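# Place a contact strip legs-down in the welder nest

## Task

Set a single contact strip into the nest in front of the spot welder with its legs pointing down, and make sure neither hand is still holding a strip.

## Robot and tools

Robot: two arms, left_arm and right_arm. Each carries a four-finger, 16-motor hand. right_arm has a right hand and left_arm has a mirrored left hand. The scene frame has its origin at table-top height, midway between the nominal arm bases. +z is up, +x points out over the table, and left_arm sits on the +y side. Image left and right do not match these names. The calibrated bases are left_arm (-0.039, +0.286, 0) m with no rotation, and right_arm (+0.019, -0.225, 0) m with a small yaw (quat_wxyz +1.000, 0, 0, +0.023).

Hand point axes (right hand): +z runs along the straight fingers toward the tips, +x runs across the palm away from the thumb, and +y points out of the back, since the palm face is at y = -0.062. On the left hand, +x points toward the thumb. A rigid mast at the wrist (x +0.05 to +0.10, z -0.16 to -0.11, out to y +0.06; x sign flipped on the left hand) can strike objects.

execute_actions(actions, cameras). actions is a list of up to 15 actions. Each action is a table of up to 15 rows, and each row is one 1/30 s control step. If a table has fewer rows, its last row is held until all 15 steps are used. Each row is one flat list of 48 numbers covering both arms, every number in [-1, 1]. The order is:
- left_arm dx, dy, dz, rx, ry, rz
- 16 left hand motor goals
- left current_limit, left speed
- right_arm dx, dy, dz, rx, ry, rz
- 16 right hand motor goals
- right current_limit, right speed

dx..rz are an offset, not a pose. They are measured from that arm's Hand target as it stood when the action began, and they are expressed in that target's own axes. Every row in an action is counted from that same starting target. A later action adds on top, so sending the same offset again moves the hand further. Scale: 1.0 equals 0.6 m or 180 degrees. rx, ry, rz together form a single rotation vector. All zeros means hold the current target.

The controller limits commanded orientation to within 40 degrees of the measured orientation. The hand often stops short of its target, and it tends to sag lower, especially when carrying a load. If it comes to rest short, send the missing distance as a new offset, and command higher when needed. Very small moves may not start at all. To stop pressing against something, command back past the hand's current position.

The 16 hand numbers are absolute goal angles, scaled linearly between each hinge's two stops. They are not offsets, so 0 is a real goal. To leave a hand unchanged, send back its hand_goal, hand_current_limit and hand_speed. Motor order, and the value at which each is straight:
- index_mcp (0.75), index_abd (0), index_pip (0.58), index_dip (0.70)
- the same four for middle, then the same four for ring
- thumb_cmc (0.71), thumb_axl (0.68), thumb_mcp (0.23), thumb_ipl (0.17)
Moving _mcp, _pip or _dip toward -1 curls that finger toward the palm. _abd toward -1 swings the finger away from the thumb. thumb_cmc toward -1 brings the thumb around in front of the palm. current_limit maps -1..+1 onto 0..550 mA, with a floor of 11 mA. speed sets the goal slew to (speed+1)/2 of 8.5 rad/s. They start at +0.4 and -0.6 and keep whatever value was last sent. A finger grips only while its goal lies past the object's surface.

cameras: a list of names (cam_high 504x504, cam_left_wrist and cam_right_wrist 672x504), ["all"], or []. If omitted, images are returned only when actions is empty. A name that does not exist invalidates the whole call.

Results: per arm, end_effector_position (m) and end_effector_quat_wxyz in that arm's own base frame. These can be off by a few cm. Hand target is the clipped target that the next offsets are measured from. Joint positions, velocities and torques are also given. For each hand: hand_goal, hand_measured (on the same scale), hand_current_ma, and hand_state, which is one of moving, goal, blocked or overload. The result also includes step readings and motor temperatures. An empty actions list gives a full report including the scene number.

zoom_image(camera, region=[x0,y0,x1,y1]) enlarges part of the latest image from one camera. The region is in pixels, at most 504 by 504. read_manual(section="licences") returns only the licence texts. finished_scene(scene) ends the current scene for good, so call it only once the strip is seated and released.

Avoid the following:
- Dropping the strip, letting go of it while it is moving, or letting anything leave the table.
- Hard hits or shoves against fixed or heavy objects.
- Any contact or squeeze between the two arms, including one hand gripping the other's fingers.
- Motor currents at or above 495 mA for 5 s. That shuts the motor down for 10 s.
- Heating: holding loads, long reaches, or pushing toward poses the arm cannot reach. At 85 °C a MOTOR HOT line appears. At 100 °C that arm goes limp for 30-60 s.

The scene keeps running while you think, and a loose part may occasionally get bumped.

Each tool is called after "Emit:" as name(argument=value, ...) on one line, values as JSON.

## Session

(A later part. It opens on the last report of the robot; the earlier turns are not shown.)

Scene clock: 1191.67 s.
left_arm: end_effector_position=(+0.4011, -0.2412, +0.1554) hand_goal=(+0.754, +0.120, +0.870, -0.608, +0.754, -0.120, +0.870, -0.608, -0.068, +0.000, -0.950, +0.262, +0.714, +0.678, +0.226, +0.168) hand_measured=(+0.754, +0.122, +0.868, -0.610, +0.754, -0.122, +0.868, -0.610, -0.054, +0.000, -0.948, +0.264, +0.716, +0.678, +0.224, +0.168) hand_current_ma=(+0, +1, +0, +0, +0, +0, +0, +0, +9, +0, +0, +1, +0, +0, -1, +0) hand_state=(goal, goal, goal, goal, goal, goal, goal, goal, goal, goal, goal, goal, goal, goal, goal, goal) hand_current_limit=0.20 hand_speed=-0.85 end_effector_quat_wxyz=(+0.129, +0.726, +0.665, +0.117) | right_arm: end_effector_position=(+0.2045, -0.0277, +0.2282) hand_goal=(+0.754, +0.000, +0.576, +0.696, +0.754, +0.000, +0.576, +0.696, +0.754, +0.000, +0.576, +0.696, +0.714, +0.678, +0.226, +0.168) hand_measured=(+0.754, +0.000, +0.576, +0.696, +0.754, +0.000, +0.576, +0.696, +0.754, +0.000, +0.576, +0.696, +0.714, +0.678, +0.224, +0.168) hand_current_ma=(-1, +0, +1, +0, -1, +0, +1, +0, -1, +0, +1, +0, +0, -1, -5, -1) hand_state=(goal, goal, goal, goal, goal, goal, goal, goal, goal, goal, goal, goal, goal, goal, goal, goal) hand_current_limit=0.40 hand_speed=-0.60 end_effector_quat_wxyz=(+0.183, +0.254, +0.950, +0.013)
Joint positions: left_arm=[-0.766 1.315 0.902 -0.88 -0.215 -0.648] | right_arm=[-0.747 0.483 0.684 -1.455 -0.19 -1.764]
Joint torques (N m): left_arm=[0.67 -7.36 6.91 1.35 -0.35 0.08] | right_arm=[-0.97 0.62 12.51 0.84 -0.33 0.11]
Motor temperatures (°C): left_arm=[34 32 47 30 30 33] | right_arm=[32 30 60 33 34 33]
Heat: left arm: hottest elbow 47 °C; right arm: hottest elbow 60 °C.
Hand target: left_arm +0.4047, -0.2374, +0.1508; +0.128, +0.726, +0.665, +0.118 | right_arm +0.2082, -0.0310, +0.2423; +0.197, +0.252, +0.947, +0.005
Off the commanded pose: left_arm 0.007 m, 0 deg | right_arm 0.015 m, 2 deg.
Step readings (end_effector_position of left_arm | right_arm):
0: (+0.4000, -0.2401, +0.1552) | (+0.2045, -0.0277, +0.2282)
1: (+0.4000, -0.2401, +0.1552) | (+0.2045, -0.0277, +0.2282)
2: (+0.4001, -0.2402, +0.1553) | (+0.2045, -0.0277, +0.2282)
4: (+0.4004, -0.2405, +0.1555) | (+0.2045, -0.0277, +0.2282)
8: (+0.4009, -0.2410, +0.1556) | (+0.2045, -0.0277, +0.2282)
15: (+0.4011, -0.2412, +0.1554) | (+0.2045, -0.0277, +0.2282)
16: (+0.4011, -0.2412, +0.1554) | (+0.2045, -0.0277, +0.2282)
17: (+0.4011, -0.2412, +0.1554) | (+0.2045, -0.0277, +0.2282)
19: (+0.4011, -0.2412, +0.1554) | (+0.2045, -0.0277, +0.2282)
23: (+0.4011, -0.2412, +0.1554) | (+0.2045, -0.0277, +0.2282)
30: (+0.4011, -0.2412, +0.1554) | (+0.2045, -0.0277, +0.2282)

Emit:
execute_actions(actions=[[[0,0,0,0,0,0,0.754,0.145,0.869,-0.609,0.754,-0.12,0.869,-0.609,-0.068,0,-0.95,0.262,0.714,0.678,0.226,0.168,0.2,-0.7,0,0,0,0,0,0,0.754,0,0.576,0.696,0.754,0,0.576,0.696,0.754,0,0.576,0.696,0.714,0.678,0.226,0.168,0.4,-0.6]],[[0.0025,-0.0031,0.005,0,0,0,0.754,0.145,0.869,-0.609,0.754,-0.12,0.869,-0.609,-0.068,0,-0.95,0.262,0.714,0.678,0.226,0.168,0.2,-0.7,0,0,0,0,0,0,0.754,0,0.576,0.696,0.754,0,0.576,0.696,0.754,0,0.576,0.696,0.714,0.678,0.226,0.168,0.4,-0.6]]], cameras=["cam_left_wrist"])

Emit:
zoom_image(camera="cam_left_wrist", region=[345, 150, 380, 185])

Scene clock: 1215.03 s.
left_arm: end_effector_position=(+0.4012, -0.2408, +0.1539) hand_goal=(+0.754, +0.146, +0.870, -0.608, +0.754, -0.120, +0.870, -0.608, -0.068, +0.000, -0.950, +0.262, +0.714, +0.678, +0.226, +0.168) hand_measured=(+0.756, +0.140, +0.872, -0.610, +0.754, -0.122, +0.868, -0.610, -0.054, +0.000, -0.948, +0.264, +0.716, +0.678, +0.224, +0.168) hand_current_ma=(+0, -2, +0, +0, +0, +0, +0, +0, +9, +0, +0, +1, +0, +0, -1, +0) hand_state=(goal, goal, goal, goal, goal, goal, goal, goal, goal, goal, goal, goal, goal, goal, goal, goal) hand_current_limit=0.20 hand_speed=-0.70 end_effector_quat_wxyz=(+0.130, +0.727, +0.664, +0.117) | right_arm: end_effector_position=(+0.2045, -0.0277, +0.2282) hand_goal=(+0.754, +0.000, +0.576, +0.696, +0.754, +0.000, +0.576, +0.696, +0.754, +0.000, +0.576, +0.696, +0.714, +0.678, +0.226, +0.168) hand_measured=(+0.754, +0.000, +0.576, +0.696, +0.754, +0.000, +0.576, +0.696, +0.754, +0.000, +0.576, +0.696, +0.714, +0.678, +0.224, +0.168) hand_current_ma=(-1, +0, +1, +0, -1, +0, +1, +0, -1, +0, +1, +0, +0, -1, -5, -1) hand_state=(goal, goal, goal, goal, goal, goal, goal, goal, goal, goal, goal, goal, goal, goal, goal, goal) hand_current_limit=0.40 hand_speed=-0.60 end_effector_quat_wxyz=(+0.183, +0.254, +0.950, +0.013)
Joint positions: left_arm=[-0.765 1.315 0.897 -0.872 -0.215 -0.645] | right_arm=[-0.747 0.483 0.684 -1.455 -0.19 -1.764]
Joint torques (N m): left_arm=[0.73 -7.3 6.56 1.44 -0.32 0.08] | right_arm=[-0.15 -0.21 12.36 0.83 -0.26 0.07]
Motor temperatures (°C): left_arm=[34 32 46 30 30 33] | right_arm=[32 30 60 33 34 33]
Heat: left arm: hottest elbow 46 °C; right arm: hottest elbow 60 °C.
Hand target: left_arm +0.4041, -0.2359, +0.1474; +0.128, +0.726, +0.665, +0.118 | right_arm +0.2082, -0.0310, +0.2423; +0.197, +0.252, +0.947, +0.005
Off the commanded pose: left_arm 0.009 m, 0 deg | right_arm 0.015 m, 2 deg.
Step readings (end_effector_position of left_arm | right_arm):
0: (+0.4011, -0.2412, +0.1554) | (+0.2045, -0.0277, +0.2282)
1: (+0.4011, -0.2412, +0.1554) | (+0.2045, -0.0277, +0.2282)
2: (+0.4011, -0.2412, +0.1554) | (+0.2045, -0.0277, +0.2282)
4: (+0.4011, -0.2412, +0.1554) | (+0.2045, -0.0277, +0.2282)
8: (+0.4011, -0.2412, +0.1554) | (+0.2045, -0.0277, +0.2282)
15: (+0.4011, -0.2412, +0.1554) | (+0.2045, -0.0277, +0.2282)
16: (+0.4011, -0.2412, +0.1554) | (+0.2045, -0.0277, +0.2282)
17: (+0.4011, -0.2410, +0.1550) | (+0.2045, -0.0277, +0.2282)
19: (+0.4007, -0.2407, +0.1537) | (+0.2045, -0.0277, +0.2282)
23: (+0.4011, -0.2408, +0.1538) | (+0.2045, -0.0277, +0.2282)
30: (+0.4012, -0.2407, +0.1539) | (+0.2045, -0.0277, +0.2282)
Images, in order (width x height): cam_left_wrist 672x504.

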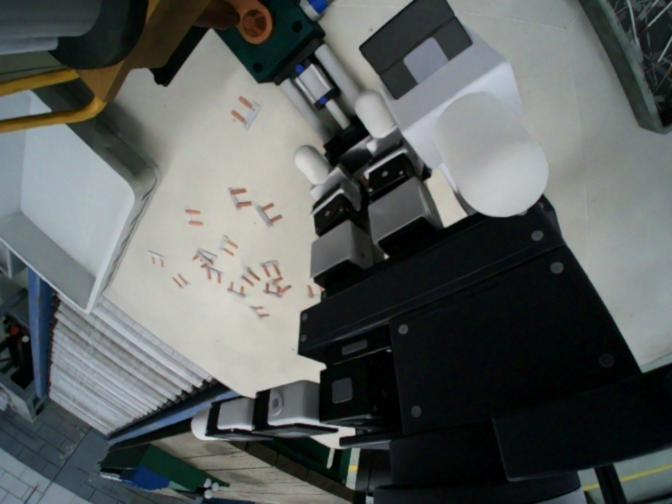

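Scaled by 14.400 from the camera's 672x504 image, which has a finer 960x720 frame.

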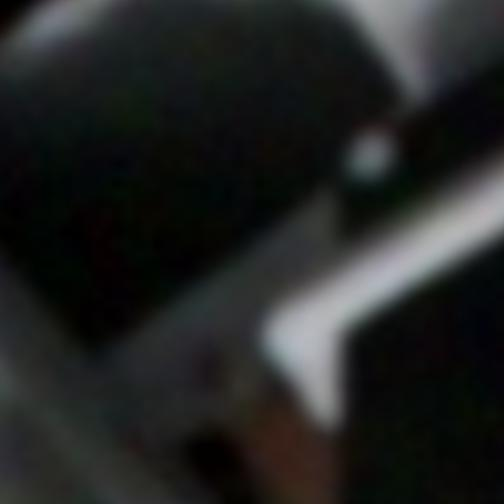

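Emit:
execute_actions(actions=[[[0,0,0,0,0,0,0.754,0.11,0.869,-0.609,0.754,-0.095,0.869,-0.609,-0.068,0,-0.95,0.262,0.714,0.678,0.226,0.168,0.2,-0.85,0,0,0,0,0,0,0.754,0,0.576,0.696,0.754,0,0.576,0.696,0.754,0,0.576,0.696,0.714,0.678,0.226,0.168,0.4,-0.6]],[[0,0,0,0,0,0,0.754,0.08,0.869,-0.609,0.754,-0.07,0.869,-0.609,-0.068,0,-0.95,0.262,0.714,0.678,0.226,0.168,0.2,-0.85,0,0,0,0,0,0,0.754,0,0.576,0.696,0.754,0,0.576,0.696,0.754,0,0.576,0.696,0.714,0.678,0.226,0.168,0.4,-0.6]]], cameras=["cam_left_wrist"])

Emit:
zoom_image(camera="cam_left_wrist", region=[345, 150, 380, 185])

Scene clock: 1223.23 s.
left_arm: end_effector_position=(+0.4018, -0.2398, +0.1536) hand_goal=(+0.754, +0.080, +0.870, -0.608, +0.754, -0.070, +0.870, -0.608, -0.068, +0.000, -0.950, +0.262, +0.714, +0.678, +0.226, +0.168) hand_measured=(+0.754, +0.084, +0.872, -0.610, +0.754, -0.072, +0.868, -0.610, -0.054, +0.000, -0.948, +0.264, +0.716, +0.678, +0.224, +0.168) hand_current_ma=(+0, +1, +0, +0, +0, +0, +0, +0, +9, +0, +0, +1, +0, +0, -1, +0) hand_state=(goal, goal, goal, goal, goal, goal, goal, goal, goal, goal, goal, goal, goal, goal, goal, goal) hand_current_limit=0.20 hand_speed=-0.85 end_effector_quat_wxyz=(+0.130, +0.726, +0.665, +0.118) | right_arm: end_effector_position=(+0.2045, -0.0277, +0.2282) hand_goal=(+0.754, +0.000, +0.576, +0.696, +0.754, +0.000, +0.576, +0.696, +0.754, +0.000, +0.576, +0.696, +0.714, +0.678, +0.226, +0.168) hand_measured=(+0.754, +0.000, +0.576, +0.696, +0.754, +0.000, +0.576, +0.696, +0.754, +0.000, +0.576, +0.696, +0.714, +0.678, +0.224, +0.168) hand_current_ma=(-1, +0, +1, +0, -1, +0, +1, +0, -1, +0, +1, +0, +0, -1, -5, -1) hand_state=(goal, goal, goal, goal, goal, goal, goal, goal, goal, goal, goal, goal, goal, goal, goal, goal) hand_current_limit=0.40 hand_speed=-0.60 end_effector_quat_wxyz=(+0.183, +0.254, +0.950, +0.013)
Joint positions: left_arm=[-0.763 1.315 0.895 -0.87 -0.216 -0.644] | right_arm=[-0.747 0.483 0.684 -1.455 -0.19 -1.764]
Joint torques (N m): left_arm=[0.56 -7.3 6.63 1.37 -0.29 0.06] | right_arm=[-0.44 0.91 12.45 0.84 -0.26 0.09]
Motor temperatures (°C): left_arm=[34 32 46 30 30 33] | right_arm=[32 30 60 33 34 33]
Heat: left arm: hottest elbow 46 °C; right arm: hottest elbow 60 °C.
Hand target: left_arm +0.4041, -0.2358, +0.1474; +0.128, +0.726, +0.665, +0.118 | right_arm +0.2082, -0.0310, +0.2423; +0.197, +0.252, +0.947, +0.005
Off the commanded pose: left_arm 0.008 m, 0 deg | right_arm 0.015 m, 2 deg.
Step readings (end_effector_position of left_arm | right_arm):
0: (+0.4012, -0.2408, +0.1539) | (+0.2045, -0.0277, +0.2282)
1: (+0.4012, -0.2408, +0.1539) | (+0.2045, -0.0277, +0.2282)
2: (+0.4012, -0.2408, +0.1539) | (+0.2045, -0.0277, +0.2282)
4: (+0.4017, -0.2404, +0.1540) | (+0.2045, -0.0277, +0.2282)
8: (+0.4017, -0.2400, +0.1536) | (+0.2045, -0.0277, +0.2282)
15: (+0.4017, -0.2400, +0.1536) | (+0.2045, -0.0277, +0.2282)
16: (+0.4017, -0.2400, +0.1536) | (+0.2045, -0.0277, +0.2282)
17: (+0.4018, -0.2400, +0.1536) | (+0.2045, -0.0277, +0.2282)
19: (+0.4018, -0.2398, +0.1536) | (+0.2045, -0.0277, +0.2282)
23: (+0.4018, -0.2398, +0.1536) | (+0.2045, -0.0277, +0.2282)
30: (+0.4018, -0.2398, +0.1536) | (+0.2045, -0.0277, +0.2282)
Images, in order (width x height): cam_left_wrist 672x504.

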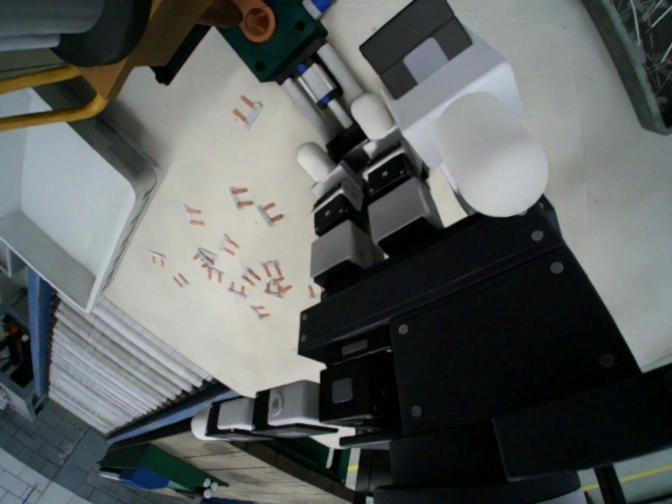

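Scaled by 14.400 from the camera's 672x504 image, which has a finer 960x720 frame.

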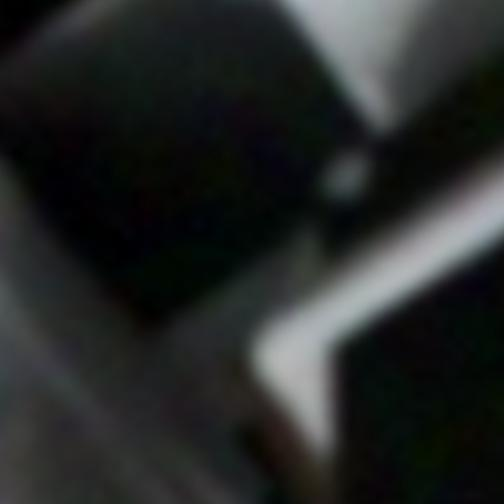

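Emit:
execute_actions(actions=[[[0,0,0,0,0,0,0.754,0.4,0.869,-0.609,0.754,-0.4,0.869,-0.609,-0.068,0,-0.95,0.262,0.714,0.678,0.226,0.168,0.2,-0.6,0,0,0,0,0,0,0.754,0,0.576,0.696,0.754,0,0.576,0.696,0.754,0,0.576,0.696,0.714,0.678,0.226,0.168,0.4,-0.6]],[[-0.02,0.0427,-0.0642,0,0,0,0.754,0.45,0.869,-0.609,0.754,-0.45,0.869,-0.609,-0.068,0,-0.95,0.262,0.714,0.678,0.226,0.168,0.2,-0.7,0,0,0,0,0,0,0.754,0,0.576,0.696,0.754,0,0.576,0.696,0.754,0,0.576,0.696,0.714,0.678,0.226,0.168,0.4,-0.6]],[[0.0055,-0.0981,-0.065,0,0,0,0.754,0.45,0.869,-0.609,0.754,-0.45,0.869,-0.609,-0.068,0,-0.95,0.262,0.714,0.678,0.226,0.168,0.2,-0.7,0,0,0,0,0,0,0.754,0,0.576,0.696,0.754,0,0.576,0.696,0.754,0,0.576,0.696,0.714,0.678,0.226,0.168,0.4,-0.6]]])

Scene clock: 1279.80 s.
left_arm: end_effector_position=(+0.3504, -0.2386, +0.2120) hand_goal=(+0.754, +0.450, +0.870, -0.608, +0.754, -0.450, +0.870, -0.608, -0.068, +0.000, -0.950, +0.262, +0.714, +0.678, +0.226, +0.168) hand_measured=(+0.754, +0.444, +0.870, -0.610, +0.754, -0.450, +0.868, -0.610, -0.054, +0.000, -0.948, +0.264, +0.716, +0.678, +0.224, +0.168) hand_current_ma=(+0, -2, +0, +0, +0, +0, +0, +0, +9, +0, +0, +1, +0, +0, -1, +0) hand_state=(goal, goal, goal, goal, goal, goal, goal, goal, goal, goal, goal, goal, goal, goal, goal, goal) hand_current_limit=0.20 hand_speed=-0.70 end_effector_quat_wxyz=(+0.133, +0.725, +0.665, +0.118) | right_arm: end_effector_position=(+0.2045, -0.0277, +0.2282) hand_goal=(+0.754, +0.000, +0.576, +0.696, +0.754, +0.000, +0.576, +0.696, +0.754, +0.000, +0.576, +0.696, +0.714, +0.678, +0.226, +0.168) hand_measured=(+0.754, +0.000, +0.576, +0.696, +0.754, +0.000, +0.576, +0.696, +0.754, +0.000, +0.576, +0.696, +0.714, +0.678, +0.224, +0.168) hand_current_ma=(-1, +0, +1, +0, -1, +0, +1, +0, -1, +0, +1, +0, +0, -1, -5, -1) hand_state=(goal, goal, goal, goal, goal, goal, goal, goal, goal, goal, goal, goal, goal, goal, goal, goal) hand_current_limit=0.40 hand_speed=-0.60 end_effector_quat_wxyz=(+0.183, +0.254, +0.950, +0.013)
Joint positions: left_arm=[-0.87 1.161 0.928 -1.074 -0.245 -0.75] | right_arm=[-0.747 0.483 0.684 -1.455 -0.19 -1.764]
Joint torques (N m): left_arm=[-1.08 -6.07 7.64 0.36 -0.54 -0.17] | right_arm=[-0.91 0.62 12.36 0.83 -0.32 0.09]
Motor temperatures (°C): left_arm=[34 32 45 30 30 33] | right_arm=[32 30 60 33 34 33]
Heat: left arm: hottest elbow 45 °C; right arm: hottest elbow 60 °C.
Hand target: left_arm +0.3459, -0.2395, +0.2088; +0.128, +0.726, +0.665, +0.118 | right_arm +0.2082, -0.0310, +0.2423; +0.197, +0.252, +0.947, +0.005
Off the commanded pose: left_arm 0.006 m, 1 deg | right_arm 0.015 m, 2 deg.
Step readings (end_effector_position of left_arm | right_arm):
0: (+0.4018, -0.2398, +0.1536) | (+0.2045, -0.0277, +0.2282)
1: (+0.4018, -0.2398, +0.1536) | (+0.2045, -0.0277, +0.2282)
2: (+0.4018, -0.2399, +0.1536) | (+0.2045, -0.0277, +0.2282)
4: (+0.4022, -0.2404, +0.1539) | (+0.2045, -0.0277, +0.2282)
8: (+0.4020, -0.2402, +0.1534) | (+0.2045, -0.0277, +0.2282)
15: (+0.4019, -0.2401, +0.1532) | (+0.2045, -0.0277, +0.2282)
16: (+0.4019, -0.2401, +0.1532) | (+0.2045, -0.0277, +0.2282)
17: (+0.4014, -0.2396, +0.1528) | (+0.2045, -0.0277, +0.2282)
19: (+0.3979, -0.2364, +0.1510) | (+0.2045, -0.0277, +0.2282)
23: (+0.3961, -0.2347, +0.1560) | (+0.2045, -0.0277, +0.2282)
30: (+0.3994, -0.2379, +0.1656) | (+0.2045, -0.0277, +0.2282)
31: (+0.3994, -0.2378, +0.1657) | (+0.2045, -0.0277, +0.2282)
32: (+0.3981, -0.2374, +0.1664) | (+0.2045, -0.0277, +0.2282)
34: (+0.3914, -0.2354, +0.1717) | (+0.2045, -0.0277, +0.2282)
38: (+0.3677, -0.2403, +0.1950) | (+0.2045, -0.0277, +0.2282)
45: (+0.3517, -0.2415, +0.2137) | (+0.2045, -0.0277, +0.2282)

Emit:
execute_actions(actions=[[[0,-0.0183,0.0242,0,0,0,0.754,0.45,0.869,-0.609,0.754,-0.45,0.869,-0.609,-0.068,0,-0.95,0.262,0.714,0.678,0.226,0.168,0.2,-0.7,0,0,0,0,0,0,0.754,0,0.576,0.696,0.754,0,0.576,0.696,0.754,0,0.576,0.696,0.714,0.678,0.226,0.168,0.4,-0.6]]], cameras=["cam_left_wrist"])

Emit:
zoom_image(camera="cam_left_wrist", region=[310, 80, 360, 130])

Emit:
zoom_image(camera="cam_left_wrist", region=[310, 60, 410, 160])

Scene clock: 1288.67 s.
left_arm: end_effector_position=(+0.3419, -0.2341, +0.1921) hand_goal=(+0.754, +0.450, +0.870, -0.608, +0.754, -0.450, +0.870, -0.608, -0.068, +0.000, -0.950, +0.262, +0.714, +0.678, +0.226, +0.168) hand_measured=(+0.754, +0.444, +0.870, -0.610, +0.754, -0.450, +0.868, -0.610, -0.054, +0.000, -0.948, +0.264, +0.716, +0.678, +0.224, +0.168) hand_current_ma=(+0, -2, +0, +0, +0, +0, +0, +0, +9, +0, +0, +1, +0, +0, -1, +0) hand_state=(goal, goal, goal, goal, goal, goal, goal, goal, goal, goal, goal, goal, goal, goal, goal, goal) hand_current_limit=0.20 hand_speed=-0.70 end_effector_quat_wxyz=(+0.122, +0.727, +0.665, +0.118) | right_arm: end_effector_position=(+0.2045, -0.0277, +0.2282) hand_goal=(+0.754, +0.000, +0.576, +0.696, +0.754, +0.000, +0.576, +0.696, +0.754, +0.000, +0.576, +0.696, +0.714, +0.678, +0.226, +0.168) hand_measured=(+0.754, +0.000, +0.576, +0.696, +0.754, +0.000, +0.576, +0.696, +0.754, +0.000, +0.576, +0.696, +0.714, +0.678, +0.224, +0.168) hand_current_ma=(-1, +0, +1, +0, -1, +0, +1, +0, -1, +0, +1, +0, +0, -1, -5, -1) hand_state=(goal, goal, goal, goal, goal, goal, goal, goal, goal, goal, goal, goal, goal, goal, goal, goal) hand_current_limit=0.40 hand_speed=-0.60 end_effector_quat_wxyz=(+0.183, +0.254, +0.950, +0.013)
Joint positions: left_arm=[-0.882 1.163 0.882 -1.052 -0.247 -0.763] | right_arm=[-0.747 0.483 0.684 -1.455 -0.19 -1.764]
Joint torques (N m): left_arm=[-1.14 -5.83 7.62 1.22 -0.55 -0.17] | right_arm=[-0.21 1.26 12.45 0.8 -0.33 0.07]
Motor temperatures (°C): left_arm=[34 32 45 30 30 33] | right_arm=[32 30 61 33 34 33]
Heat: left arm: hottest elbow 45 °C; right arm: hottest elbow 61 °C.
Hand target: left_arm +0.3405, -0.2390, +0.1914; +0.128, +0.726, +0.665, +0.118 | right_arm +0.2082, -0.0310, +0.2423; +0.197, +0.252, +0.947, +0.005
Off the commanded pose: left_arm 0.005 m, 1 deg | right_arm 0.015 m, 2 deg.
Step readings (end_effector_position of left_arm | right_arm):
0: (+0.3504, -0.2385, +0.2120) | (+0.2045, -0.0277, +0.2282)
1: (+0.3503, -0.2386, +0.2120) | (+0.2045, -0.0277, +0.2282)
2: (+0.3498, -0.2383, +0.2112) | (+0.2045, -0.0277, +0.2282)
4: (+0.3480, -0.2369, +0.2068) | (+0.2045, -0.0277, +0.2282)
8: (+0.3423, -0.2335, +0.1943) | (+0.2045, -0.0277, +0.2282)
15: (+0.3418, -0.2341, +0.1920) | (+0.2045, -0.0277, +0.2282)
Images, in order (width x height): cam_left_wrist 672x504.

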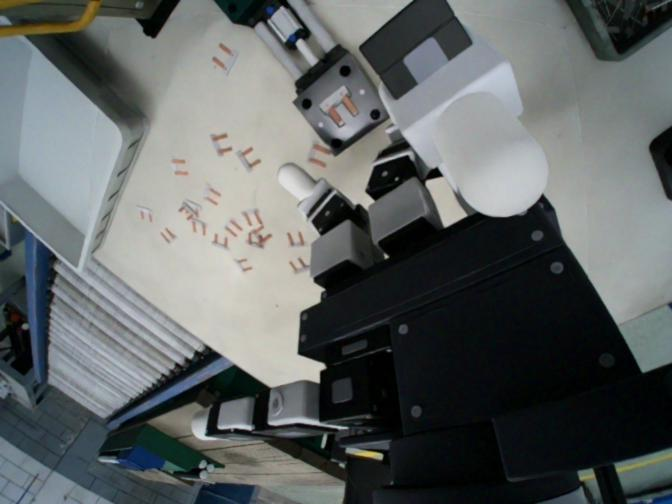

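Scaled by 10.080 from the camera's 672x504 image, which has a finer 960x720 frame.

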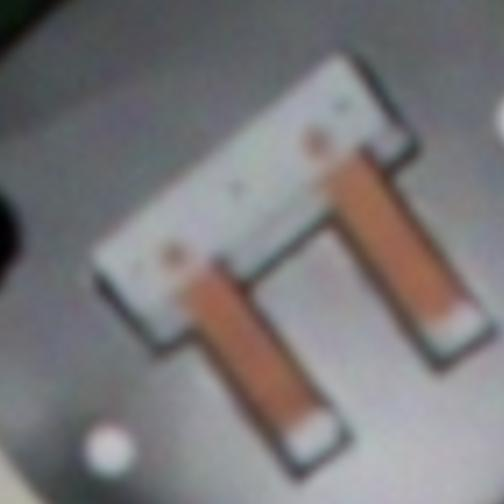

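Scaled by 5.040 from the camera's 672x504 image, which has a finer 960x720 frame.

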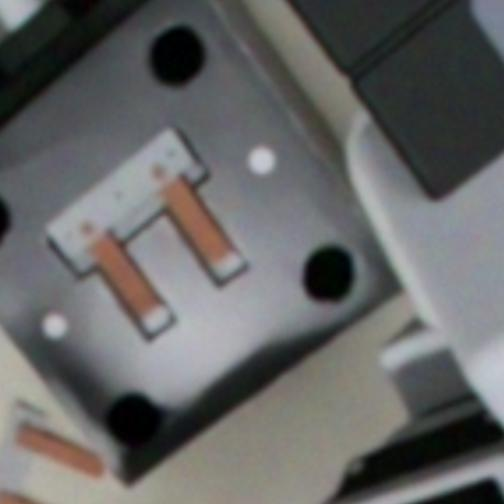

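Emit:
execute_actions(actions=[[[0,0.008,-0.02,0,0,0,0.754,0.3,0.869,-0.3,0.6,-0.1,-0.3,0.1,-0.068,0,-0.95,0.262,0.714,0.678,0.226,0.168,0.3,-0.2,0,0,0,0,0,0,0.754,0,0.576,0.696,0.754,0,0.576,0.696,0.754,0,0.576,0.696,0.714,0.678,0.226,0.168,0.4,-0.6]],[[0,0,0,0,0,0,0.754,0.2,0.869,0.3,0.3,0,-0.95,0.262,-0.068,0,-0.95,0.262,0.714,0.678,0.226,0.168,0.4,-0.2,0,0,0,0,0,0,0.754,0,0.576,0.696,0.754,0,0.576,0.696,0.754,0,0.576,0.696,0.714,0.678,0.226,0.168,0.4,-0.6]],[[0,0,0,0,0,0,0.754,0,0.869,0.7,-0.068,0,-0.95,0.262,-0.068,0,-0.95,0.262,0.714,0.678,0.226,0.168,0.4,-0.2,0,0,0,0,0,0,0.754,0,0.576,0.696,0.754,0,0.576,0.696,0.754,0,0.576,0.696,0.714,0.678,0.226,0.168,0.4,-0.6]],[[0,0,0,0,0,0,0.754,-0.23,0.869,0.7,-0.068,0,-0.95,0.262,-0.068,0,-0.95,0.262,0.714,0.678,0.226,0.168,0.4,-0.4,0,0,0,0,0,0,0.754,0,0.576,0.696,0.754,0,0.576,0.696,0.754,0,0.576,0.696,0.714,0.678,0.226,0.168,0.4,-0.6]]], cameras=["cam_left_wrist","cam_high"])

Emit:
zoom_image(camera="cam_left_wrist", region=[300, 60, 400, 160])

Scene clock: 1407.30 s.
left_arm: end_effector_position=(+0.3398, -0.2317, +0.1907) hand_goal=(+0.754, -0.230, +0.870, +0.700, -0.068, +0.000, -0.950, +0.262, -0.068, +0.000, -0.950, +0.262, +0.714, +0.678, +0.226, +0.168) hand_measured=(+0.754, -0.224, +0.870, +0.698, -0.054, -0.002, -0.948, +0.258, -0.054, +0.000, -0.948, +0.264, +0.716, +0.678, +0.224, +0.168) hand_current_ma=(+0, +1, +0, +0, +10, -1, +1, -1, +9, +0, +0, +1, +0, +0, -1, +0) hand_state=(goal, goal, goal, goal, goal, goal, goal, goal, goal, goal, goal, goal, goal, goal, goal, goal) hand_current_limit=0.40 hand_speed=-0.40 end_effector_quat_wxyz=(+0.114, +0.728, +0.665, +0.119) | right_arm: end_effector_position=(+0.2045, -0.0277, +0.2282) hand_goal=(+0.754, +0.000, +0.576, +0.696, +0.754, +0.000, +0.576, +0.696, +0.754, +0.000, +0.576, +0.696, +0.714, +0.678, +0.226, +0.168) hand_measured=(+0.754, +0.000, +0.576, +0.696, +0.754, +0.000, +0.576, +0.696, +0.754, +0.000, +0.576, +0.696, +0.714, +0.678, +0.224, +0.168) hand_current_ma=(-1, +0, +1, +0, -1, +0, +1, +0, -1, +0, +1, +0, +0, -1, -5, -1) hand_state=(goal, goal, goal, goal, goal, goal, goal, goal, goal, goal, goal, goal, goal, goal, goal, goal) hand_current_limit=0.40 hand_speed=-0.60 end_effector_quat_wxyz=(+0.183, +0.254, +0.950, +0.013)
Joint positions: left_arm=[-0.882 1.163 0.882 -1.067 -0.248 -0.764] | right_arm=[-0.747 0.483 0.684 -1.455 -0.19 -1.764]
Joint torques (N m): left_arm=[-1.08 -6.53 9.78 0.34 -0.53 -0.17] | right_arm=[-0.73 0.26 12.46 0.62 -0.27 0.08]
Motor temperatures (°C): left_arm=[34 31 47 30 30 33] | right_arm=[32 30 61 33 34 33]
Heat: left arm: hottest elbow 47 °C; right arm: hottest elbow 61 °C.
Hand target: left_arm +0.3409, -0.2392, +0.2044; +0.128, +0.726, +0.665, +0.118 | right_arm +0.2082, -0.0310, +0.2423; +0.197, +0.252, +0.947, +0.005
Off the commanded pose: left_arm 0.016 m, 2 deg | right_arm 0.015 m, 2 deg.
Step readings (end_effector_position of left_arm | right_arm):
0: (+0.3419, -0.2341, +0.1921) | (+0.2045, -0.0277, +0.2282)
1: (+0.3419, -0.2341, +0.1921) | (+0.2045, -0.0277, +0.2282)
2: (+0.3419, -0.2341, +0.1921) | (+0.2045, -0.0277, +0.2282)
4: (+0.3418, -0.2341, +0.1921) | (+0.2045, -0.0277, +0.2282)
8: (+0.3406, -0.2326, +0.1912) | (+0.2045, -0.0277, +0.2282)
15: (+0.3400, -0.2319, +0.1908) | (+0.2045, -0.0277, +0.2282)
16: (+0.3400, -0.2318, +0.1908) | (+0.2045, -0.0277, +0.2282)
17: (+0.3399, -0.2318, +0.1907) | (+0.2045, -0.0277, +0.2282)
19: (+0.3399, -0.2317, +0.1907) | (+0.2045, -0.0277, +0.2282)
23: (+0.3399, -0.2317, +0.1907) | (+0.2045, -0.0277, +0.2282)
30: (+0.3399, -0.2317, +0.1907) | (+0.2045, -0.0277, +0.2282)
31: (+0.3399, -0.2317, +0.1907) | (+0.2045, -0.0277, +0.2282)
32: (+0.3398, -0.2317, +0.1907) | (+0.2045, -0.0277, +0.2282)
34: (+0.3398, -0.2317, +0.1907) | (+0.2045, -0.0277, +0.2282)
38: (+0.3398, -0.2317, +0.1907) | (+0.2045, -0.0277, +0.2282)
45: (+0.3398, -0.2317, +0.1907) | (+0.2045, -0.0277, +0.2282)
46: (+0.3398, -0.2317, +0.1907) | (+0.2045, -0.0277, +0.2282)
47: (+0.3398, -0.2317, +0.1907) | (+0.2045, -0.0277, +0.2282)
49: (+0.3398, -0.2317, +0.1907) | (+0.2045, -0.0277, +0.2282)
53: (+0.3398, -0.2317, +0.1907) | (+0.2045, -0.0277, +0.2282)
60: (+0.3398, -0.2317, +0.1907) | (+0.2045, -0.0277, +0.2282)
Images, in order (width x height): cam_high 504x504, cam_left_wrist 672x504.

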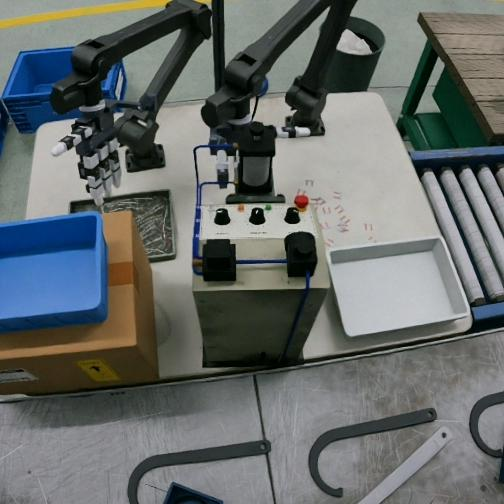

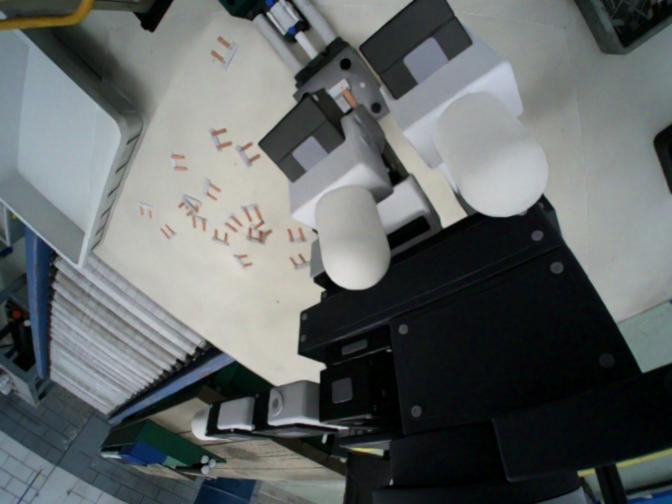

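Scaled by 5.040 from the camera's 672x504 image, which has a finer 960x720 frame.

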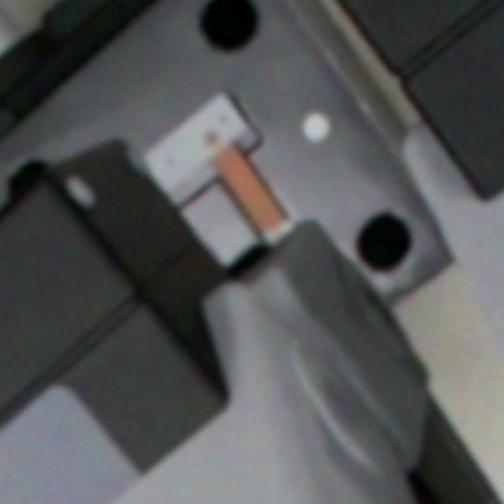

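Emit:
execute_actions(actions=[], cameras=["cam_left_wrist"])

Emit:
zoom_image(camera="cam_left_wrist", region=[250, 40, 450, 190])

Scene clock: 1439.00 s.
left_arm: end_effector_position=(+0.3398, -0.2317, +0.1907) hand_goal=(+0.754, -0.230, +0.870, +0.700, -0.068, +0.000, -0.950, +0.262, -0.068, +0.000, -0.950, +0.262, +0.714, +0.678, +0.226, +0.168) hand_measured=(+0.754, -0.224, +0.870, +0.698, -0.054, -0.002, -0.948, +0.258, -0.054, +0.000, -0.948, +0.264, +0.716, +0.678, +0.224, +0.168) hand_current_ma=(+0, +1, +0, +0, +10, -1, +1, -1, +9, +0, +0, +1, +0, +0, -1, +0) hand_state=(goal, goal, goal, goal, goal, goal, goal, goal, goal, goal, goal, goal, goal, goal, goal, goal) hand_current_limit=0.40 hand_speed=-0.40 end_effector_quat_wxyz=(+0.114, +0.728, +0.665, +0.119) | right_arm: end_effector_position=(+0.2045, -0.0277, +0.2282) hand_goal=(+0.754, +0.000, +0.576, +0.696, +0.754, +0.000, +0.576, +0.696, +0.754, +0.000, +0.576, +0.696, +0.714, +0.678, +0.226, +0.168) hand_measured=(+0.754, +0.000, +0.576, +0.696, +0.754, +0.000, +0.576, +0.696, +0.754, +0.000, +0.576, +0.696, +0.714, +0.678, +0.224, +0.168) hand_current_ma=(-1, +0, +1, +0, -1, +0, +1, +0, -1, +0, +1, +0, +0, -1, -5, -1) hand_state=(goal, goal, goal, goal, goal, goal, goal, goal, goal, goal, goal, goal, goal, goal, goal, goal) hand_current_limit=0.40 hand_speed=-0.60 end_effector_quat_wxyz=(+0.183, +0.254, +0.950, +0.013)
Joint positions: left_arm=[-0.882 1.163 0.882 -1.067 -0.248 -0.764] | right_arm=[-0.747 0.483 0.684 -1.455 -0.19 -1.764]
Joint velocities: within noise
Joint torques (N m): left_arm=[-1.08 -6.48 9.8 0.34 -0.53 -0.17] | right_arm=[-0.21 0.03 12.42 0.73 -0.29 0.01]
Motor temperatures (°C): left_arm=[34 31 49 30 30 33] | right_arm=[32 30 61 33 34 33]
Heat: left arm: hottest elbow 49 °C; right arm: hottest elbow 61 °C.
Hand target: left_arm +0.3409, -0.2392, +0.2044; +0.128, +0.726, +0.665, +0.118 | right_arm +0.2082, -0.0310, +0.2423; +0.197, +0.252, +0.947, +0.005
Off the commanded pose: left_arm 0.016 m, 2 deg | right_arm 0.015 m, 2 deg.
Images, in order (width x height): cam_left_wrist 672x504.

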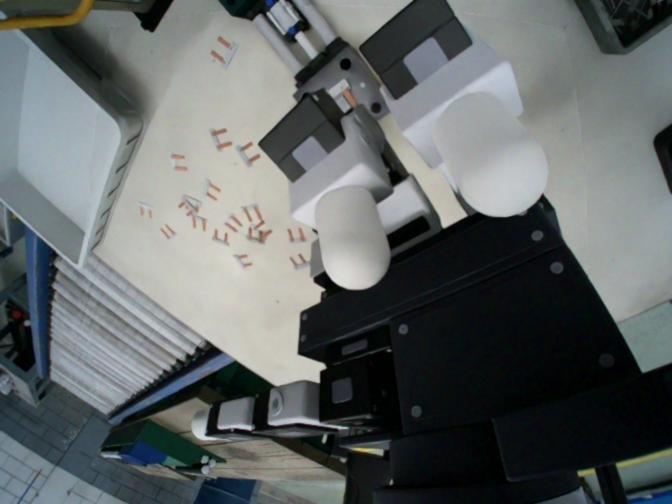

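Scaled by 2.520 from the camera's 672x504 image, which has a finer 960x720 frame.

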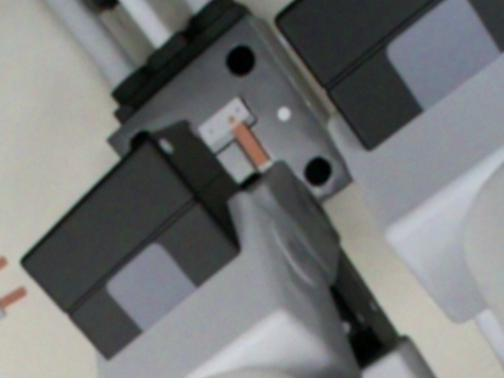

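Emit:
execute_actions(actions=[[[0,0.0172,-0.047,0,0,0,0.754,-0.23,0.869,0.7,-0.068,0,-0.95,0.262,-0.068,0,-0.95,0.262,0.714,0.678,0.226,0.168,0.4,-0.4,0,0,0,0,0,0,0.754,0,0.576,0.696,0.754,0,0.576,0.696,0.754,0,0.576,0.696,0.714,0.678,0.226,0.168,0.4,-0.6]],[[0.002,0.0998,0.0364,0,0,0,0.754,-0.23,0.869,0.7,-0.068,0,-0.95,0.262,-0.068,0,-0.95,0.262,0.714,0.678,0.226,0.168,0.4,-0.4,0,0,0,0,0,0,0.754,0,0.576,0.696,0.754,0,0.576,0.696,0.754,0,0.576,0.696,0.714,0.678,0.226,0.168,0.4,-0.6]]], cameras=[])

Emit:
execute_actions(actions=[[[0,-0.0137,0.0376,0,0,0,0.754,-0.23,0.869,0.7,-0.068,0,-0.95,0.262,-0.068,0,-0.95,0.262,0.714,0.678,0.226,0.168,0.4,-0.4,0,0,0,0,0,0,0.754,0,0.576,0.696,0.754,0,0.576,0.696,0.754,0,0.576,0.696,0.714,0.678,0.226,0.168,0.4,-0.6]]], cameras=["cam_left_wrist"])

Emit:
zoom_image(camera="cam_left_wrist", region=[280, 80, 440, 200])

Scene clock: 1455.13 s.
left_arm: end_effector_position=(+0.3864, -0.2287, +0.2060) hand_goal=(+0.754, -0.230, +0.870, +0.700, -0.068, +0.000, -0.950, +0.262, -0.068, +0.000, -0.950, +0.262, +0.714, +0.678, +0.226, +0.168) hand_measured=(+0.754, -0.226, +0.870, +0.698, -0.054, -0.002, -0.948, +0.258, -0.054, +0.000, -0.948, +0.264, +0.716, +0.678, +0.224, +0.168) hand_current_ma=(+0, +1, +0, +0, +10, -1, +0, -1, +9, +0, +0, +1, +0, +0, -1, +0) hand_state=(goal, goal, goal, goal, goal, goal, goal, goal, goal, goal, goal, goal, goal, goal, goal, goal) hand_current_limit=0.40 hand_speed=-0.40 end_effector_quat_wxyz=(+0.095, +0.729, +0.668, +0.116) | right_arm: end_effector_position=(+0.2045, -0.0277, +0.2282) hand_goal=(+0.754, +0.000, +0.576, +0.696, +0.754, +0.000, +0.576, +0.696, +0.754, +0.000, +0.576, +0.696, +0.714, +0.678, +0.226, +0.168) hand_measured=(+0.754, +0.000, +0.576, +0.696, +0.754, +0.000, +0.576, +0.696, +0.754, +0.000, +0.576, +0.696, +0.714, +0.678, +0.224, +0.168) hand_current_ma=(-1, +0, +1, +0, -1, +0, +1, +0, -1, +0, +1, +0, +0, -1, -5, -1) hand_state=(goal, goal, goal, goal, goal, goal, goal, goal, goal, goal, goal, goal, goal, goal, goal, goal) hand_current_limit=0.40 hand_speed=-0.60 end_effector_quat_wxyz=(+0.183, +0.254, +0.950, +0.013)
Joint positions: left_arm=[-0.772 1.251 1.005 -1.118 -0.22 -0.661] | right_arm=[-0.747 0.483 0.684 -1.455 -0.19 -1.764]
Joint torques (N m): left_arm=[0.15 -6.95 12.7 1.14 -0.38 0.07] | right_arm=[-0.73 0.5 12.68 0.76 -0.27 0.05]
Motor temperatures (°C): left_arm=[34 31 50 30 30 33] | right_arm=[32 30 61 33 34 33]
Heat: left arm: hottest elbow 50 °C; right arm: hottest elbow 61 °C.
Hand target: left_arm +0.4045, -0.2434, +0.2343; +0.128, +0.726, +0.665, +0.118 | right_arm +0.2082, -0.0310, +0.2423; +0.197, +0.252, +0.947, +0.005
Off the commanded pose: left_arm 0.037 m, 4 deg | right_arm 0.015 m, 2 deg.
Step readings (end_effector_position of left_arm | right_arm):
0: (+0.3398, -0.2317, +0.1907) | (+0.2045, -0.0277, +0.2282)
1: (+0.3398, -0.2316, +0.1906) | (+0.2045, -0.0277, +0.2282)
2: (+0.3389, -0.2305, +0.1902) | (+0.2045, -0.0277, +0.2282)
4: (+0.3359, -0.2269, +0.1890) | (+0.2045, -0.0277, +0.2282)
8: (+0.3324, -0.2226, +0.1926) | (+0.2045, -0.0277, +0.2282)
15: (+0.3341, -0.2246, +0.2042) | (+0.2045, -0.0277, +0.2282)
16: (+0.3341, -0.2248, +0.2045) | (+0.2045, -0.0277, +0.2282)
17: (+0.3352, -0.2251, +0.2050) | (+0.2045, -0.0277, +0.2282)
19: (+0.3420, -0.2268, +0.2064) | (+0.2045, -0.0277, +0.2282)
23: (+0.3722, -0.2256, +0.2110) | (+0.2045, -0.0277, +0.2282)
30: (+0.3854, -0.2267, +0.2046) | (+0.2045, -0.0277, +0.2282)
No camera images: "cameras" was empty.

Scene clock: 1455.83 s.
left_arm: end_effector_position=(+0.3973, -0.2397, +0.2039) hand_goal=(+0.754, -0.230, +0.870, +0.700, -0.068, +0.000, -0.950, +0.262, -0.068, +0.000, -0.950, +0.262, +0.714, +0.678, +0.226, +0.168) hand_measured=(+0.754, -0.226, +0.870, +0.698, -0.054, -0.002, -0.948, +0.258, -0.054, +0.000, -0.948, +0.264, +0.716, +0.678, +0.224, +0.168) hand_current_ma=(+0, +1, +0, +0, +10, -1, +0, -1, +9, +0, +0, +1, +0, +0, -1, +0) hand_state=(goal, goal, goal, goal, goal, goal, goal, goal, goal, goal, goal, goal, goal, goal, goal, goal) hand_current_limit=0.40 hand_speed=-0.40 end_effector_quat_wxyz=(+0.117, +0.726, +0.667, +0.116) | right_arm: end_effector_position=(+0.2045, -0.0277, +0.2282) hand_goal=(+0.754, +0.000, +0.576, +0.696, +0.754, +0.000, +0.576, +0.696, +0.754, +0.000, +0.576, +0.696, +0.714, +0.678, +0.226, +0.168) hand_measured=(+0.754, +0.000, +0.576, +0.696, +0.754, +0.000, +0.576, +0.696, +0.754, +0.000, +0.576, +0.696, +0.714, +0.678, +0.224, +0.168) hand_current_ma=(-1, +0, +1, +0, -1, +0, +1, +0, -1, +0, +1, +0, +0, -1, -5, -1) hand_state=(goal, goal, goal, goal, goal, goal, goal, goal, goal, goal, goal, goal, goal, goal, goal, goal) hand_current_limit=0.40 hand_speed=-0.60 end_effector_quat_wxyz=(+0.183, +0.254, +0.950, +0.013)
Joint positions: left_arm=[-0.772 1.271 1.005 -1.053 -0.218 -0.66] | right_arm=[-0.747 0.483 0.684 -1.455 -0.19 -1.764]
Joint torques (N m): left_arm=[0.21 -7.36 8.96 1.32 -0.38 0.08] | right_arm=[-0.15 0.73 12.51 0.65 -0.26 0.12]
Motor temperatures (°C): left_arm=[34 31 50 30 30 33] | right_arm=[32 30 61 33 34 33]
Heat: left arm: hottest elbow 50 °C; right arm: hottest elbow 61 °C.
Hand target: left_arm +0.4045, -0.2434, +0.2103; +0.128, +0.726, +0.665, +0.118 | right_arm +0.2082, -0.0310, +0.2423; +0.197, +0.252, +0.947, +0.005
Off the commanded pose: left_arm 0.010 m, 1 deg | right_arm 0.015 m, 2 deg.
Step readings (end_effector_position of left_arm | right_arm):
0: (+0.3864, -0.2287, +0.2060) | (+0.2045, -0.0277, +0.2282)
1: (+0.3865, -0.2288, +0.2060) | (+0.2045, -0.0277, +0.2282)
2: (+0.3871, -0.2294, +0.2065) | (+0.2045, -0.0277, +0.2282)
4: (+0.3902, -0.2325, +0.2073) | (+0.2045, -0.0277, +0.2282)
8: (+0.3951, -0.2375, +0.2061) | (+0.2045, -0.0277, +0.2282)
15: (+0.3972, -0.2396, +0.2039) | (+0.2045, -0.0277, +0.2282)
Images, in order (width x height): cam_left_wrist 672x504.

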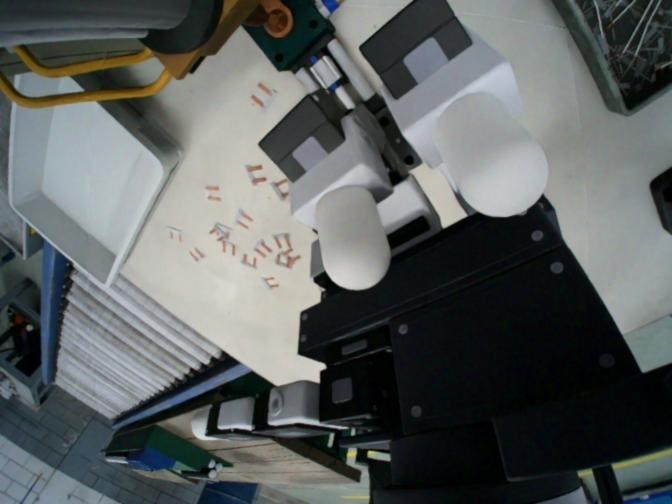

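Scaled by 3.150 from the camera's 672x504 image, which has a finer 960x720 frame.

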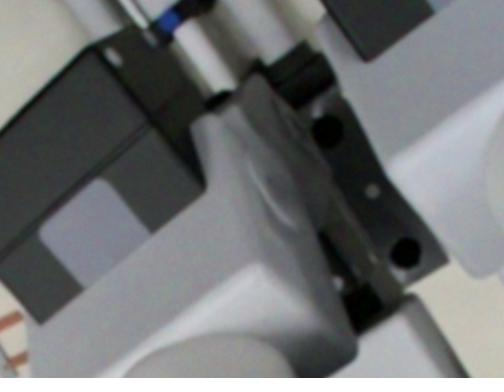

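Emit:
execute_actions(actions=[[[0.0035,0.0084,0.003,0,0,0,0.754,-0.23,0.869,0.7,-0.068,0,-0.95,0.262,-0.068,0,-0.95,0.262,0.714,0.678,0.226,0.168,0.4,-0.4,0,0,0,0,0,0,0.754,0,0.576,0.696,0.754,0,0.576,0.696,0.754,0,0.576,0.696,0.714,0.678,0.226,0.168,0.4,-0.6]],[[0,-0.0069,0.0188,0,0,0,0.754,-0.23,0.869,0.7,-0.068,0,-0.95,0.262,-0.068,0,-0.95,0.262,0.714,0.678,0.226,0.168,0.4,-0.4,0,0,0,0,0,0,0.754,0,0.576,0.696,0.754,0,0.576,0.696,0.754,0,0.576,0.696,0.714,0.678,0.226,0.168,0.4,-0.6]]], cameras=["cam_left_wrist","cam_high"])

Emit:
zoom_image(camera="cam_left_wrist", region=[320, 80, 420, 155])

Scene clock: 1474.83 s.
left_arm: end_effector_position=(+0.4055, -0.2443, +0.2010) hand_goal=(+0.754, -0.230, +0.870, +0.700, -0.068, +0.000, -0.950, +0.262, -0.068, +0.000, -0.950, +0.262, +0.714, +0.678, +0.226, +0.168) hand_measured=(+0.754, -0.226, +0.870, +0.698, -0.054, -0.002, -0.948, +0.258, -0.054, +0.000, -0.948, +0.264, +0.716, +0.678, +0.224, +0.168) hand_current_ma=(+0, +1, +0, +0, +10, -1, +0, -1, +9, +0, +0, +1, +0, +0, -1, +0) hand_state=(goal, goal, goal, goal, goal, goal, goal, goal, goal, goal, goal, goal, goal, goal, goal, goal) hand_current_limit=0.40 hand_speed=-0.40 end_effector_quat_wxyz=(+0.127, +0.726, +0.665, +0.117) | right_arm: end_effector_position=(+0.2045, -0.0277, +0.2282) hand_goal=(+0.754, +0.000, +0.576, +0.696, +0.754, +0.000, +0.576, +0.696, +0.754, +0.000, +0.576, +0.696, +0.714, +0.678, +0.226, +0.168) hand_measured=(+0.754, +0.000, +0.576, +0.696, +0.754, +0.000, +0.576, +0.696, +0.754, +0.000, +0.576, +0.696, +0.714, +0.678, +0.224, +0.168) hand_current_ma=(-1, +0, +1, +0, -1, +0, +1, +0, -1, +0, +1, +0, +0, -1, -5, -1) hand_state=(goal, goal, goal, goal, goal, goal, goal, goal, goal, goal, goal, goal, goal, goal, goal, goal) hand_current_limit=0.40 hand_speed=-0.60 end_effector_quat_wxyz=(+0.183, +0.254, +0.950, +0.013)
Joint positions: left_arm=[-0.764 1.287 1.005 -1.015 -0.215 -0.647] | right_arm=[-0.747 0.483 0.684 -1.455 -0.19 -1.764]
Joint torques (N m): left_arm=[0.62 -7.41 7.53 1.36 -0.37 0.08] | right_arm=[-0.15 0.67 12.33 0.73 -0.25 0.1]
Motor temperatures (°C): left_arm=[34 31 49 30 30 33] | right_arm=[32 30 61 33 34 33]
Heat: left arm: hottest elbow 49 °C; right arm: hottest elbow 61 °C.
Hand target: left_arm +0.4100, -0.2419, +0.1983; +0.128, +0.726, +0.665, +0.118 | right_arm +0.2082, -0.0310, +0.2423; +0.197, +0.252, +0.947, +0.005
Off the commanded pose: left_arm 0.006 m, 0 deg | right_arm 0.015 m, 2 deg.
Step readings (end_effector_position of left_arm | right_arm):
0: (+0.3973, -0.2397, +0.2039) | (+0.2045, -0.0277, +0.2282)
1: (+0.3973, -0.2398, +0.2039) | (+0.2045, -0.0277, +0.2282)
2: (+0.3973, -0.2399, +0.2039) | (+0.2045, -0.0277, +0.2282)
4: (+0.3978, -0.2397, +0.2037) | (+0.2045, -0.0277, +0.2282)
8: (+0.3989, -0.2394, +0.2029) | (+0.2045, -0.0277, +0.2282)
15: (+0.3999, -0.2388, +0.2019) | (+0.2045, -0.0277, +0.2282)
16: (+0.3999, -0.2389, +0.2019) | (+0.2045, -0.0277, +0.2282)
17: (+0.4003, -0.2393, +0.2021) | (+0.2045, -0.0277, +0.2282)
19: (+0.4020, -0.2408, +0.2025) | (+0.2045, -0.0277, +0.2282)
23: (+0.4044, -0.2433, +0.2018) | (+0.2045, -0.0277, +0.2282)
30: (+0.4054, -0.2443, +0.2009) | (+0.2045, -0.0277, +0.2282)
Images, in order (width x height): cam_high 504x504, cam_left_wrist 672x504.

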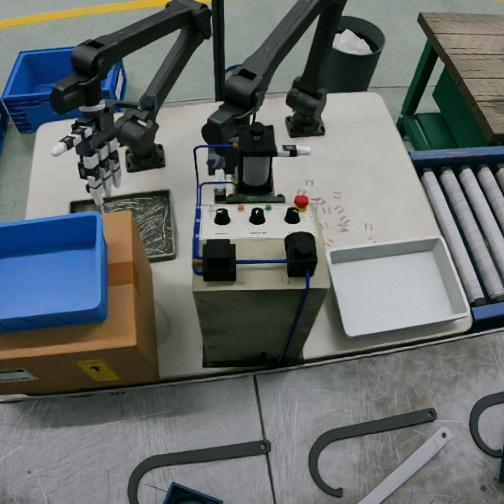

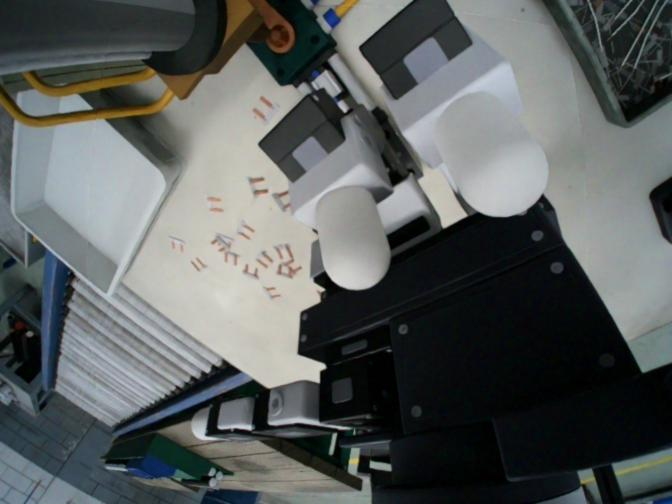

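Scaled by 5.040 from the camera's 672x504 image, which has a finer 960x720 frame.

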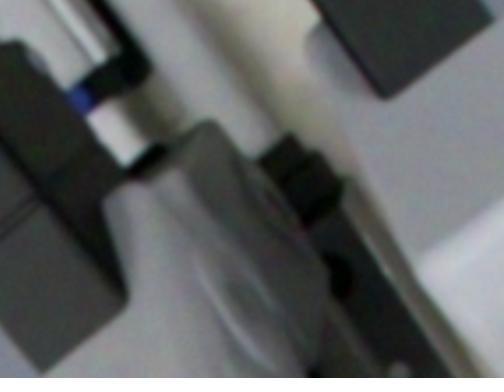

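Emit:
execute_actions(actions=[[[0,0.0172,-0.047,0,0,0,0.754,-0.23,0.869,0.7,-0.068,0,-0.95,0.262,-0.068,0,-0.95,0.262,0.714,0.678,0.226,0.168,0.4,-0.4,0,0,0,0,0,0,0.754,0,0.576,0.696,0.754,0,0.576,0.696,0.754,0,0.576,0.696,0.714,0.678,0.226,0.168,0.4,-0.6]],[[-0.0088,-0.0935,-0.0342,0,0,0,0.754,0,0.869,0.7,-0.068,0,-0.95,0.262,-0.068,0,-0.95,0.262,0.714,0.678,0.226,0.168,0.4,-0.4,0,0,0,0,0,0,0.754,0,0.576,0.696,0.754,0,0.576,0.696,0.754,0,0.576,0.696,0.714,0.678,0.226,0.168,0.4,-0.6]],[[0,0,0,0,0,0,0.754,0,0.0,0.5,-0.068,0,-0.2,0.262,-0.068,0,-0.95,0.262,0.714,0.678,0.226,0.168,0.4,-0.4,0,0,0,0,0,0,0.754,0,0.576,0.696,0.754,0,0.576,0.696,0.754,0,0.576,0.696,0.714,0.678,0.226,0.168,0.4,-0.6]],[[0,0,0,0,0,0,-0.068,0,-0.95,0.262,0.754,0,0.869,0.7,-0.068,0,-0.95,0.262,0.714,0.678,0.226,0.168,0.4,-0.4,0,0,0,0,0,0,0.754,0,0.576,0.696,0.754,0,0.576,0.696,0.754,0,0.576,0.696,0.714,0.678,0.226,0.168,0.4,-0.6]],[[0,0,0,0,0,0,-0.068,0,-0.95,0.262,0.754,0,0.869,0.7,-0.068,0,-0.95,0.262,0.714,0.678,0.226,0.168,0.4,-0.4,0,0,0,0,0,0,0.754,0,0.576,0.696,0.754,0,0.576,0.696,0.754,0,0.576,0.696,0.714,0.678,0.226,0.168,0.4,-0.6]]], cameras=["cam_left_wrist"])

Emit:
zoom_image(camera="cam_left_wrist", region=[290, 40, 450, 160])

Scene clock: 1544.33 s.
left_arm: end_effector_position=(+0.3543, -0.2413, +0.2309) hand_goal=(-0.068, +0.000, -0.950, +0.262, +0.754, +0.000, +0.870, +0.700, -0.068, +0.000, -0.950, +0.262, +0.714, +0.678, +0.226, +0.168) hand_measured=(-0.050, -0.004, -0.948, +0.264, +0.754, -0.002, +0.866, +0.698, -0.054, +0.000, -0.948, +0.264, +0.716, +0.678, +0.224, +0.168) hand_current_ma=(+14, -1, +1, +0, +0, +0, -1, -1, +9, +0, +0, +1, +0, +0, -1, +0) hand_state=(goal, goal, goal, goal, goal, goal, goal, goal, goal, goal, goal, goal, goal, goal, goal, goal) hand_current_limit=0.40 hand_speed=-0.40 end_effector_quat_wxyz=(+0.132, +0.726, +0.665, +0.118) | right_arm: end_effector_position=(+0.2045, -0.0277, +0.2282) hand_goal=(+0.754, +0.000, +0.576, +0.696, +0.754, +0.000, +0.576, +0.696, +0.754, +0.000, +0.576, +0.696, +0.714, +0.678, +0.226, +0.168) hand_measured=(+0.754, +0.000, +0.576, +0.696, +0.754, +0.000, +0.576, +0.696, +0.754, +0.000, +0.576, +0.696, +0.714, +0.678, +0.224, +0.168) hand_current_ma=(-1, +0, +1, +0, -1, +0, +1, +0, -1, +0, +1, +0, +0, -1, -5, -1) hand_state=(goal, goal, goal, goal, goal, goal, goal, goal, goal, goal, goal, goal, goal, goal, goal, goal) hand_current_limit=0.40 hand_speed=-0.60 end_effector_quat_wxyz=(+0.183, +0.254, +0.950, +0.013)
Joint positions: left_arm=[-0.866 1.164 0.981 -1.126 -0.244 -0.746] | right_arm=[-0.747 0.483 0.684 -1.455 -0.19 -1.764]
Joint torques (N m): left_arm=[-1.03 -6.3 7.76 0.38 -0.56 -0.17] | right_arm=[-0.56 0.44 12.3 0.91 -0.3 0.11]
Motor temperatures (°C): left_arm=[34 32 47 30 30 33] | right_arm=[32 30 61 33 34 33]
Heat: left arm: hottest elbow 47 °C; right arm: hottest elbow 61 °C.
Hand target: left_arm +0.3501, -0.2419, +0.2285; +0.128, +0.726, +0.665, +0.118 | right_arm +0.2082, -0.0310, +0.2423; +0.197, +0.252, +0.947, +0.005
Off the commanded pose: left_arm 0.005 m, 0 deg | right_arm 0.015 m, 2 deg.
Step readings (end_effector_position of left_arm | right_arm):
0: (+0.4055, -0.2443, +0.2010) | (+0.2045, -0.0277, +0.2282)
1: (+0.4055, -0.2443, +0.2010) | (+0.2045, -0.0277, +0.2282)
2: (+0.4053, -0.2442, +0.2009) | (+0.2045, -0.0277, +0.2282)
4: (+0.4032, -0.2422, +0.1993) | (+0.2045, -0.0277, +0.2282)
8: (+0.3986, -0.2377, +0.1960) | (+0.2045, -0.0277, +0.2282)
15: (+0.3964, -0.2357, +0.1954) | (+0.2045, -0.0277, +0.2282)
16: (+0.3963, -0.2356, +0.1957) | (+0.2045, -0.0277, +0.2282)
17: (+0.3956, -0.2353, +0.1967) | (+0.2045, -0.0277, +0.2282)
19: (+0.3907, -0.2348, +0.2030) | (+0.2045, -0.0277, +0.2282)
23: (+0.3694, -0.2412, +0.2211) | (+0.2045, -0.0277, +0.2282)
30: (+0.3556, -0.2444, +0.2331) | (+0.2045, -0.0277, +0.2282)
31: (+0.3553, -0.2437, +0.2324) | (+0.2045, -0.0277, +0.2282)
32: (+0.3549, -0.2431, +0.2319) | (+0.2045, -0.0277, +0.2282)
34: (+0.3545, -0.2422, +0.2311) | (+0.2045, -0.0277, +0.2282)
38: (+0.3543, -0.2416, +0.2308) | (+0.2045, -0.0277, +0.2282)
45: (+0.3543, -0.2414, +0.2308) | (+0.2045, -0.0277, +0.2282)
46: (+0.3543, -0.2414, +0.2308) | (+0.2045, -0.0277, +0.2282)
47: (+0.3543, -0.2414, +0.2308) | (+0.2045, -0.0277, +0.2282)
49: (+0.3543, -0.2414, +0.2308) | (+0.2045, -0.0277, +0.2282)
53: (+0.3543, -0.2413, +0.2309) | (+0.2045, -0.0277, +0.2282)
60: (+0.3543, -0.2413, +0.2309) | (+0.2045, -0.0277, +0.2282)
61: (+0.3543, -0.2413, +0.2309) | (+0.2045, -0.0277, +0.2282)
62: (+0.3543, -0.2413, +0.2309) | (+0.2045, -0.0277, +0.2282)
64: (+0.3543, -0.2413, +0.2309) | (+0.2045, -0.0277, +0.2282)
68: (+0.3543, -0.2413, +0.2309) | (+0.2045, -0.0277, +0.2282)
75: (+0.3543, -0.2413, +0.2309) | (+0.2045, -0.0277, +0.2282)
Images, in order (width x height): cam_left_wrist 672x504.

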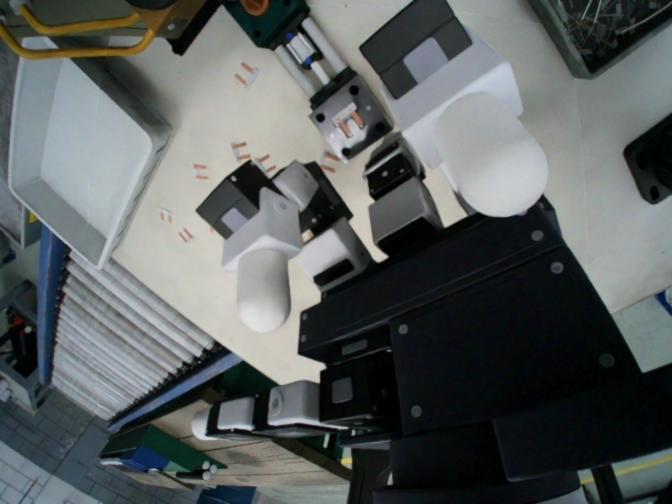

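Scaled by 3.150 from the camera's 672x504 image, which has a finer 960x720 frame.

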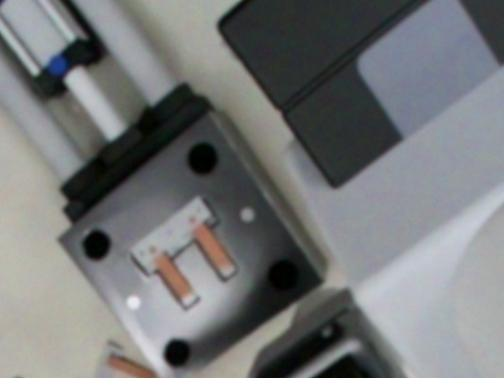

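Emit:
zoom_image(camera="cam_left_wrist", region=[320, 90, 380, 140])

Emit:
zoom_image(camera="cam_left_wrist", region=[340, 100, 460, 220])

Scaled by 8.400 from the camera's 672x504 image, which has a finer 960x720 frame.

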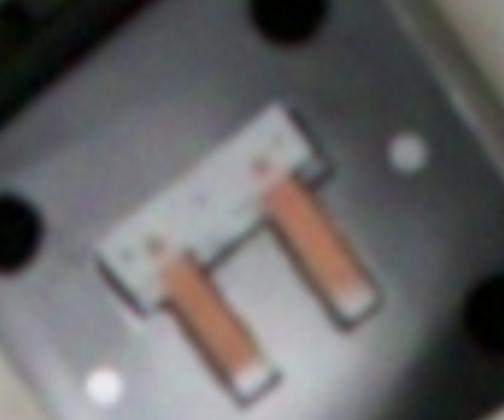

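Scaled by 4.200 from the camera's 672x504 image, which has a finer 960x720 frame.

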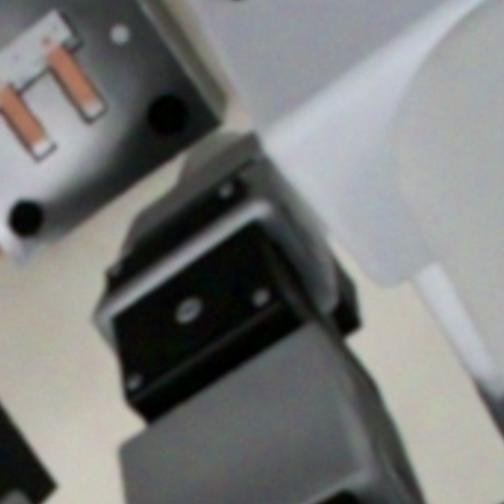

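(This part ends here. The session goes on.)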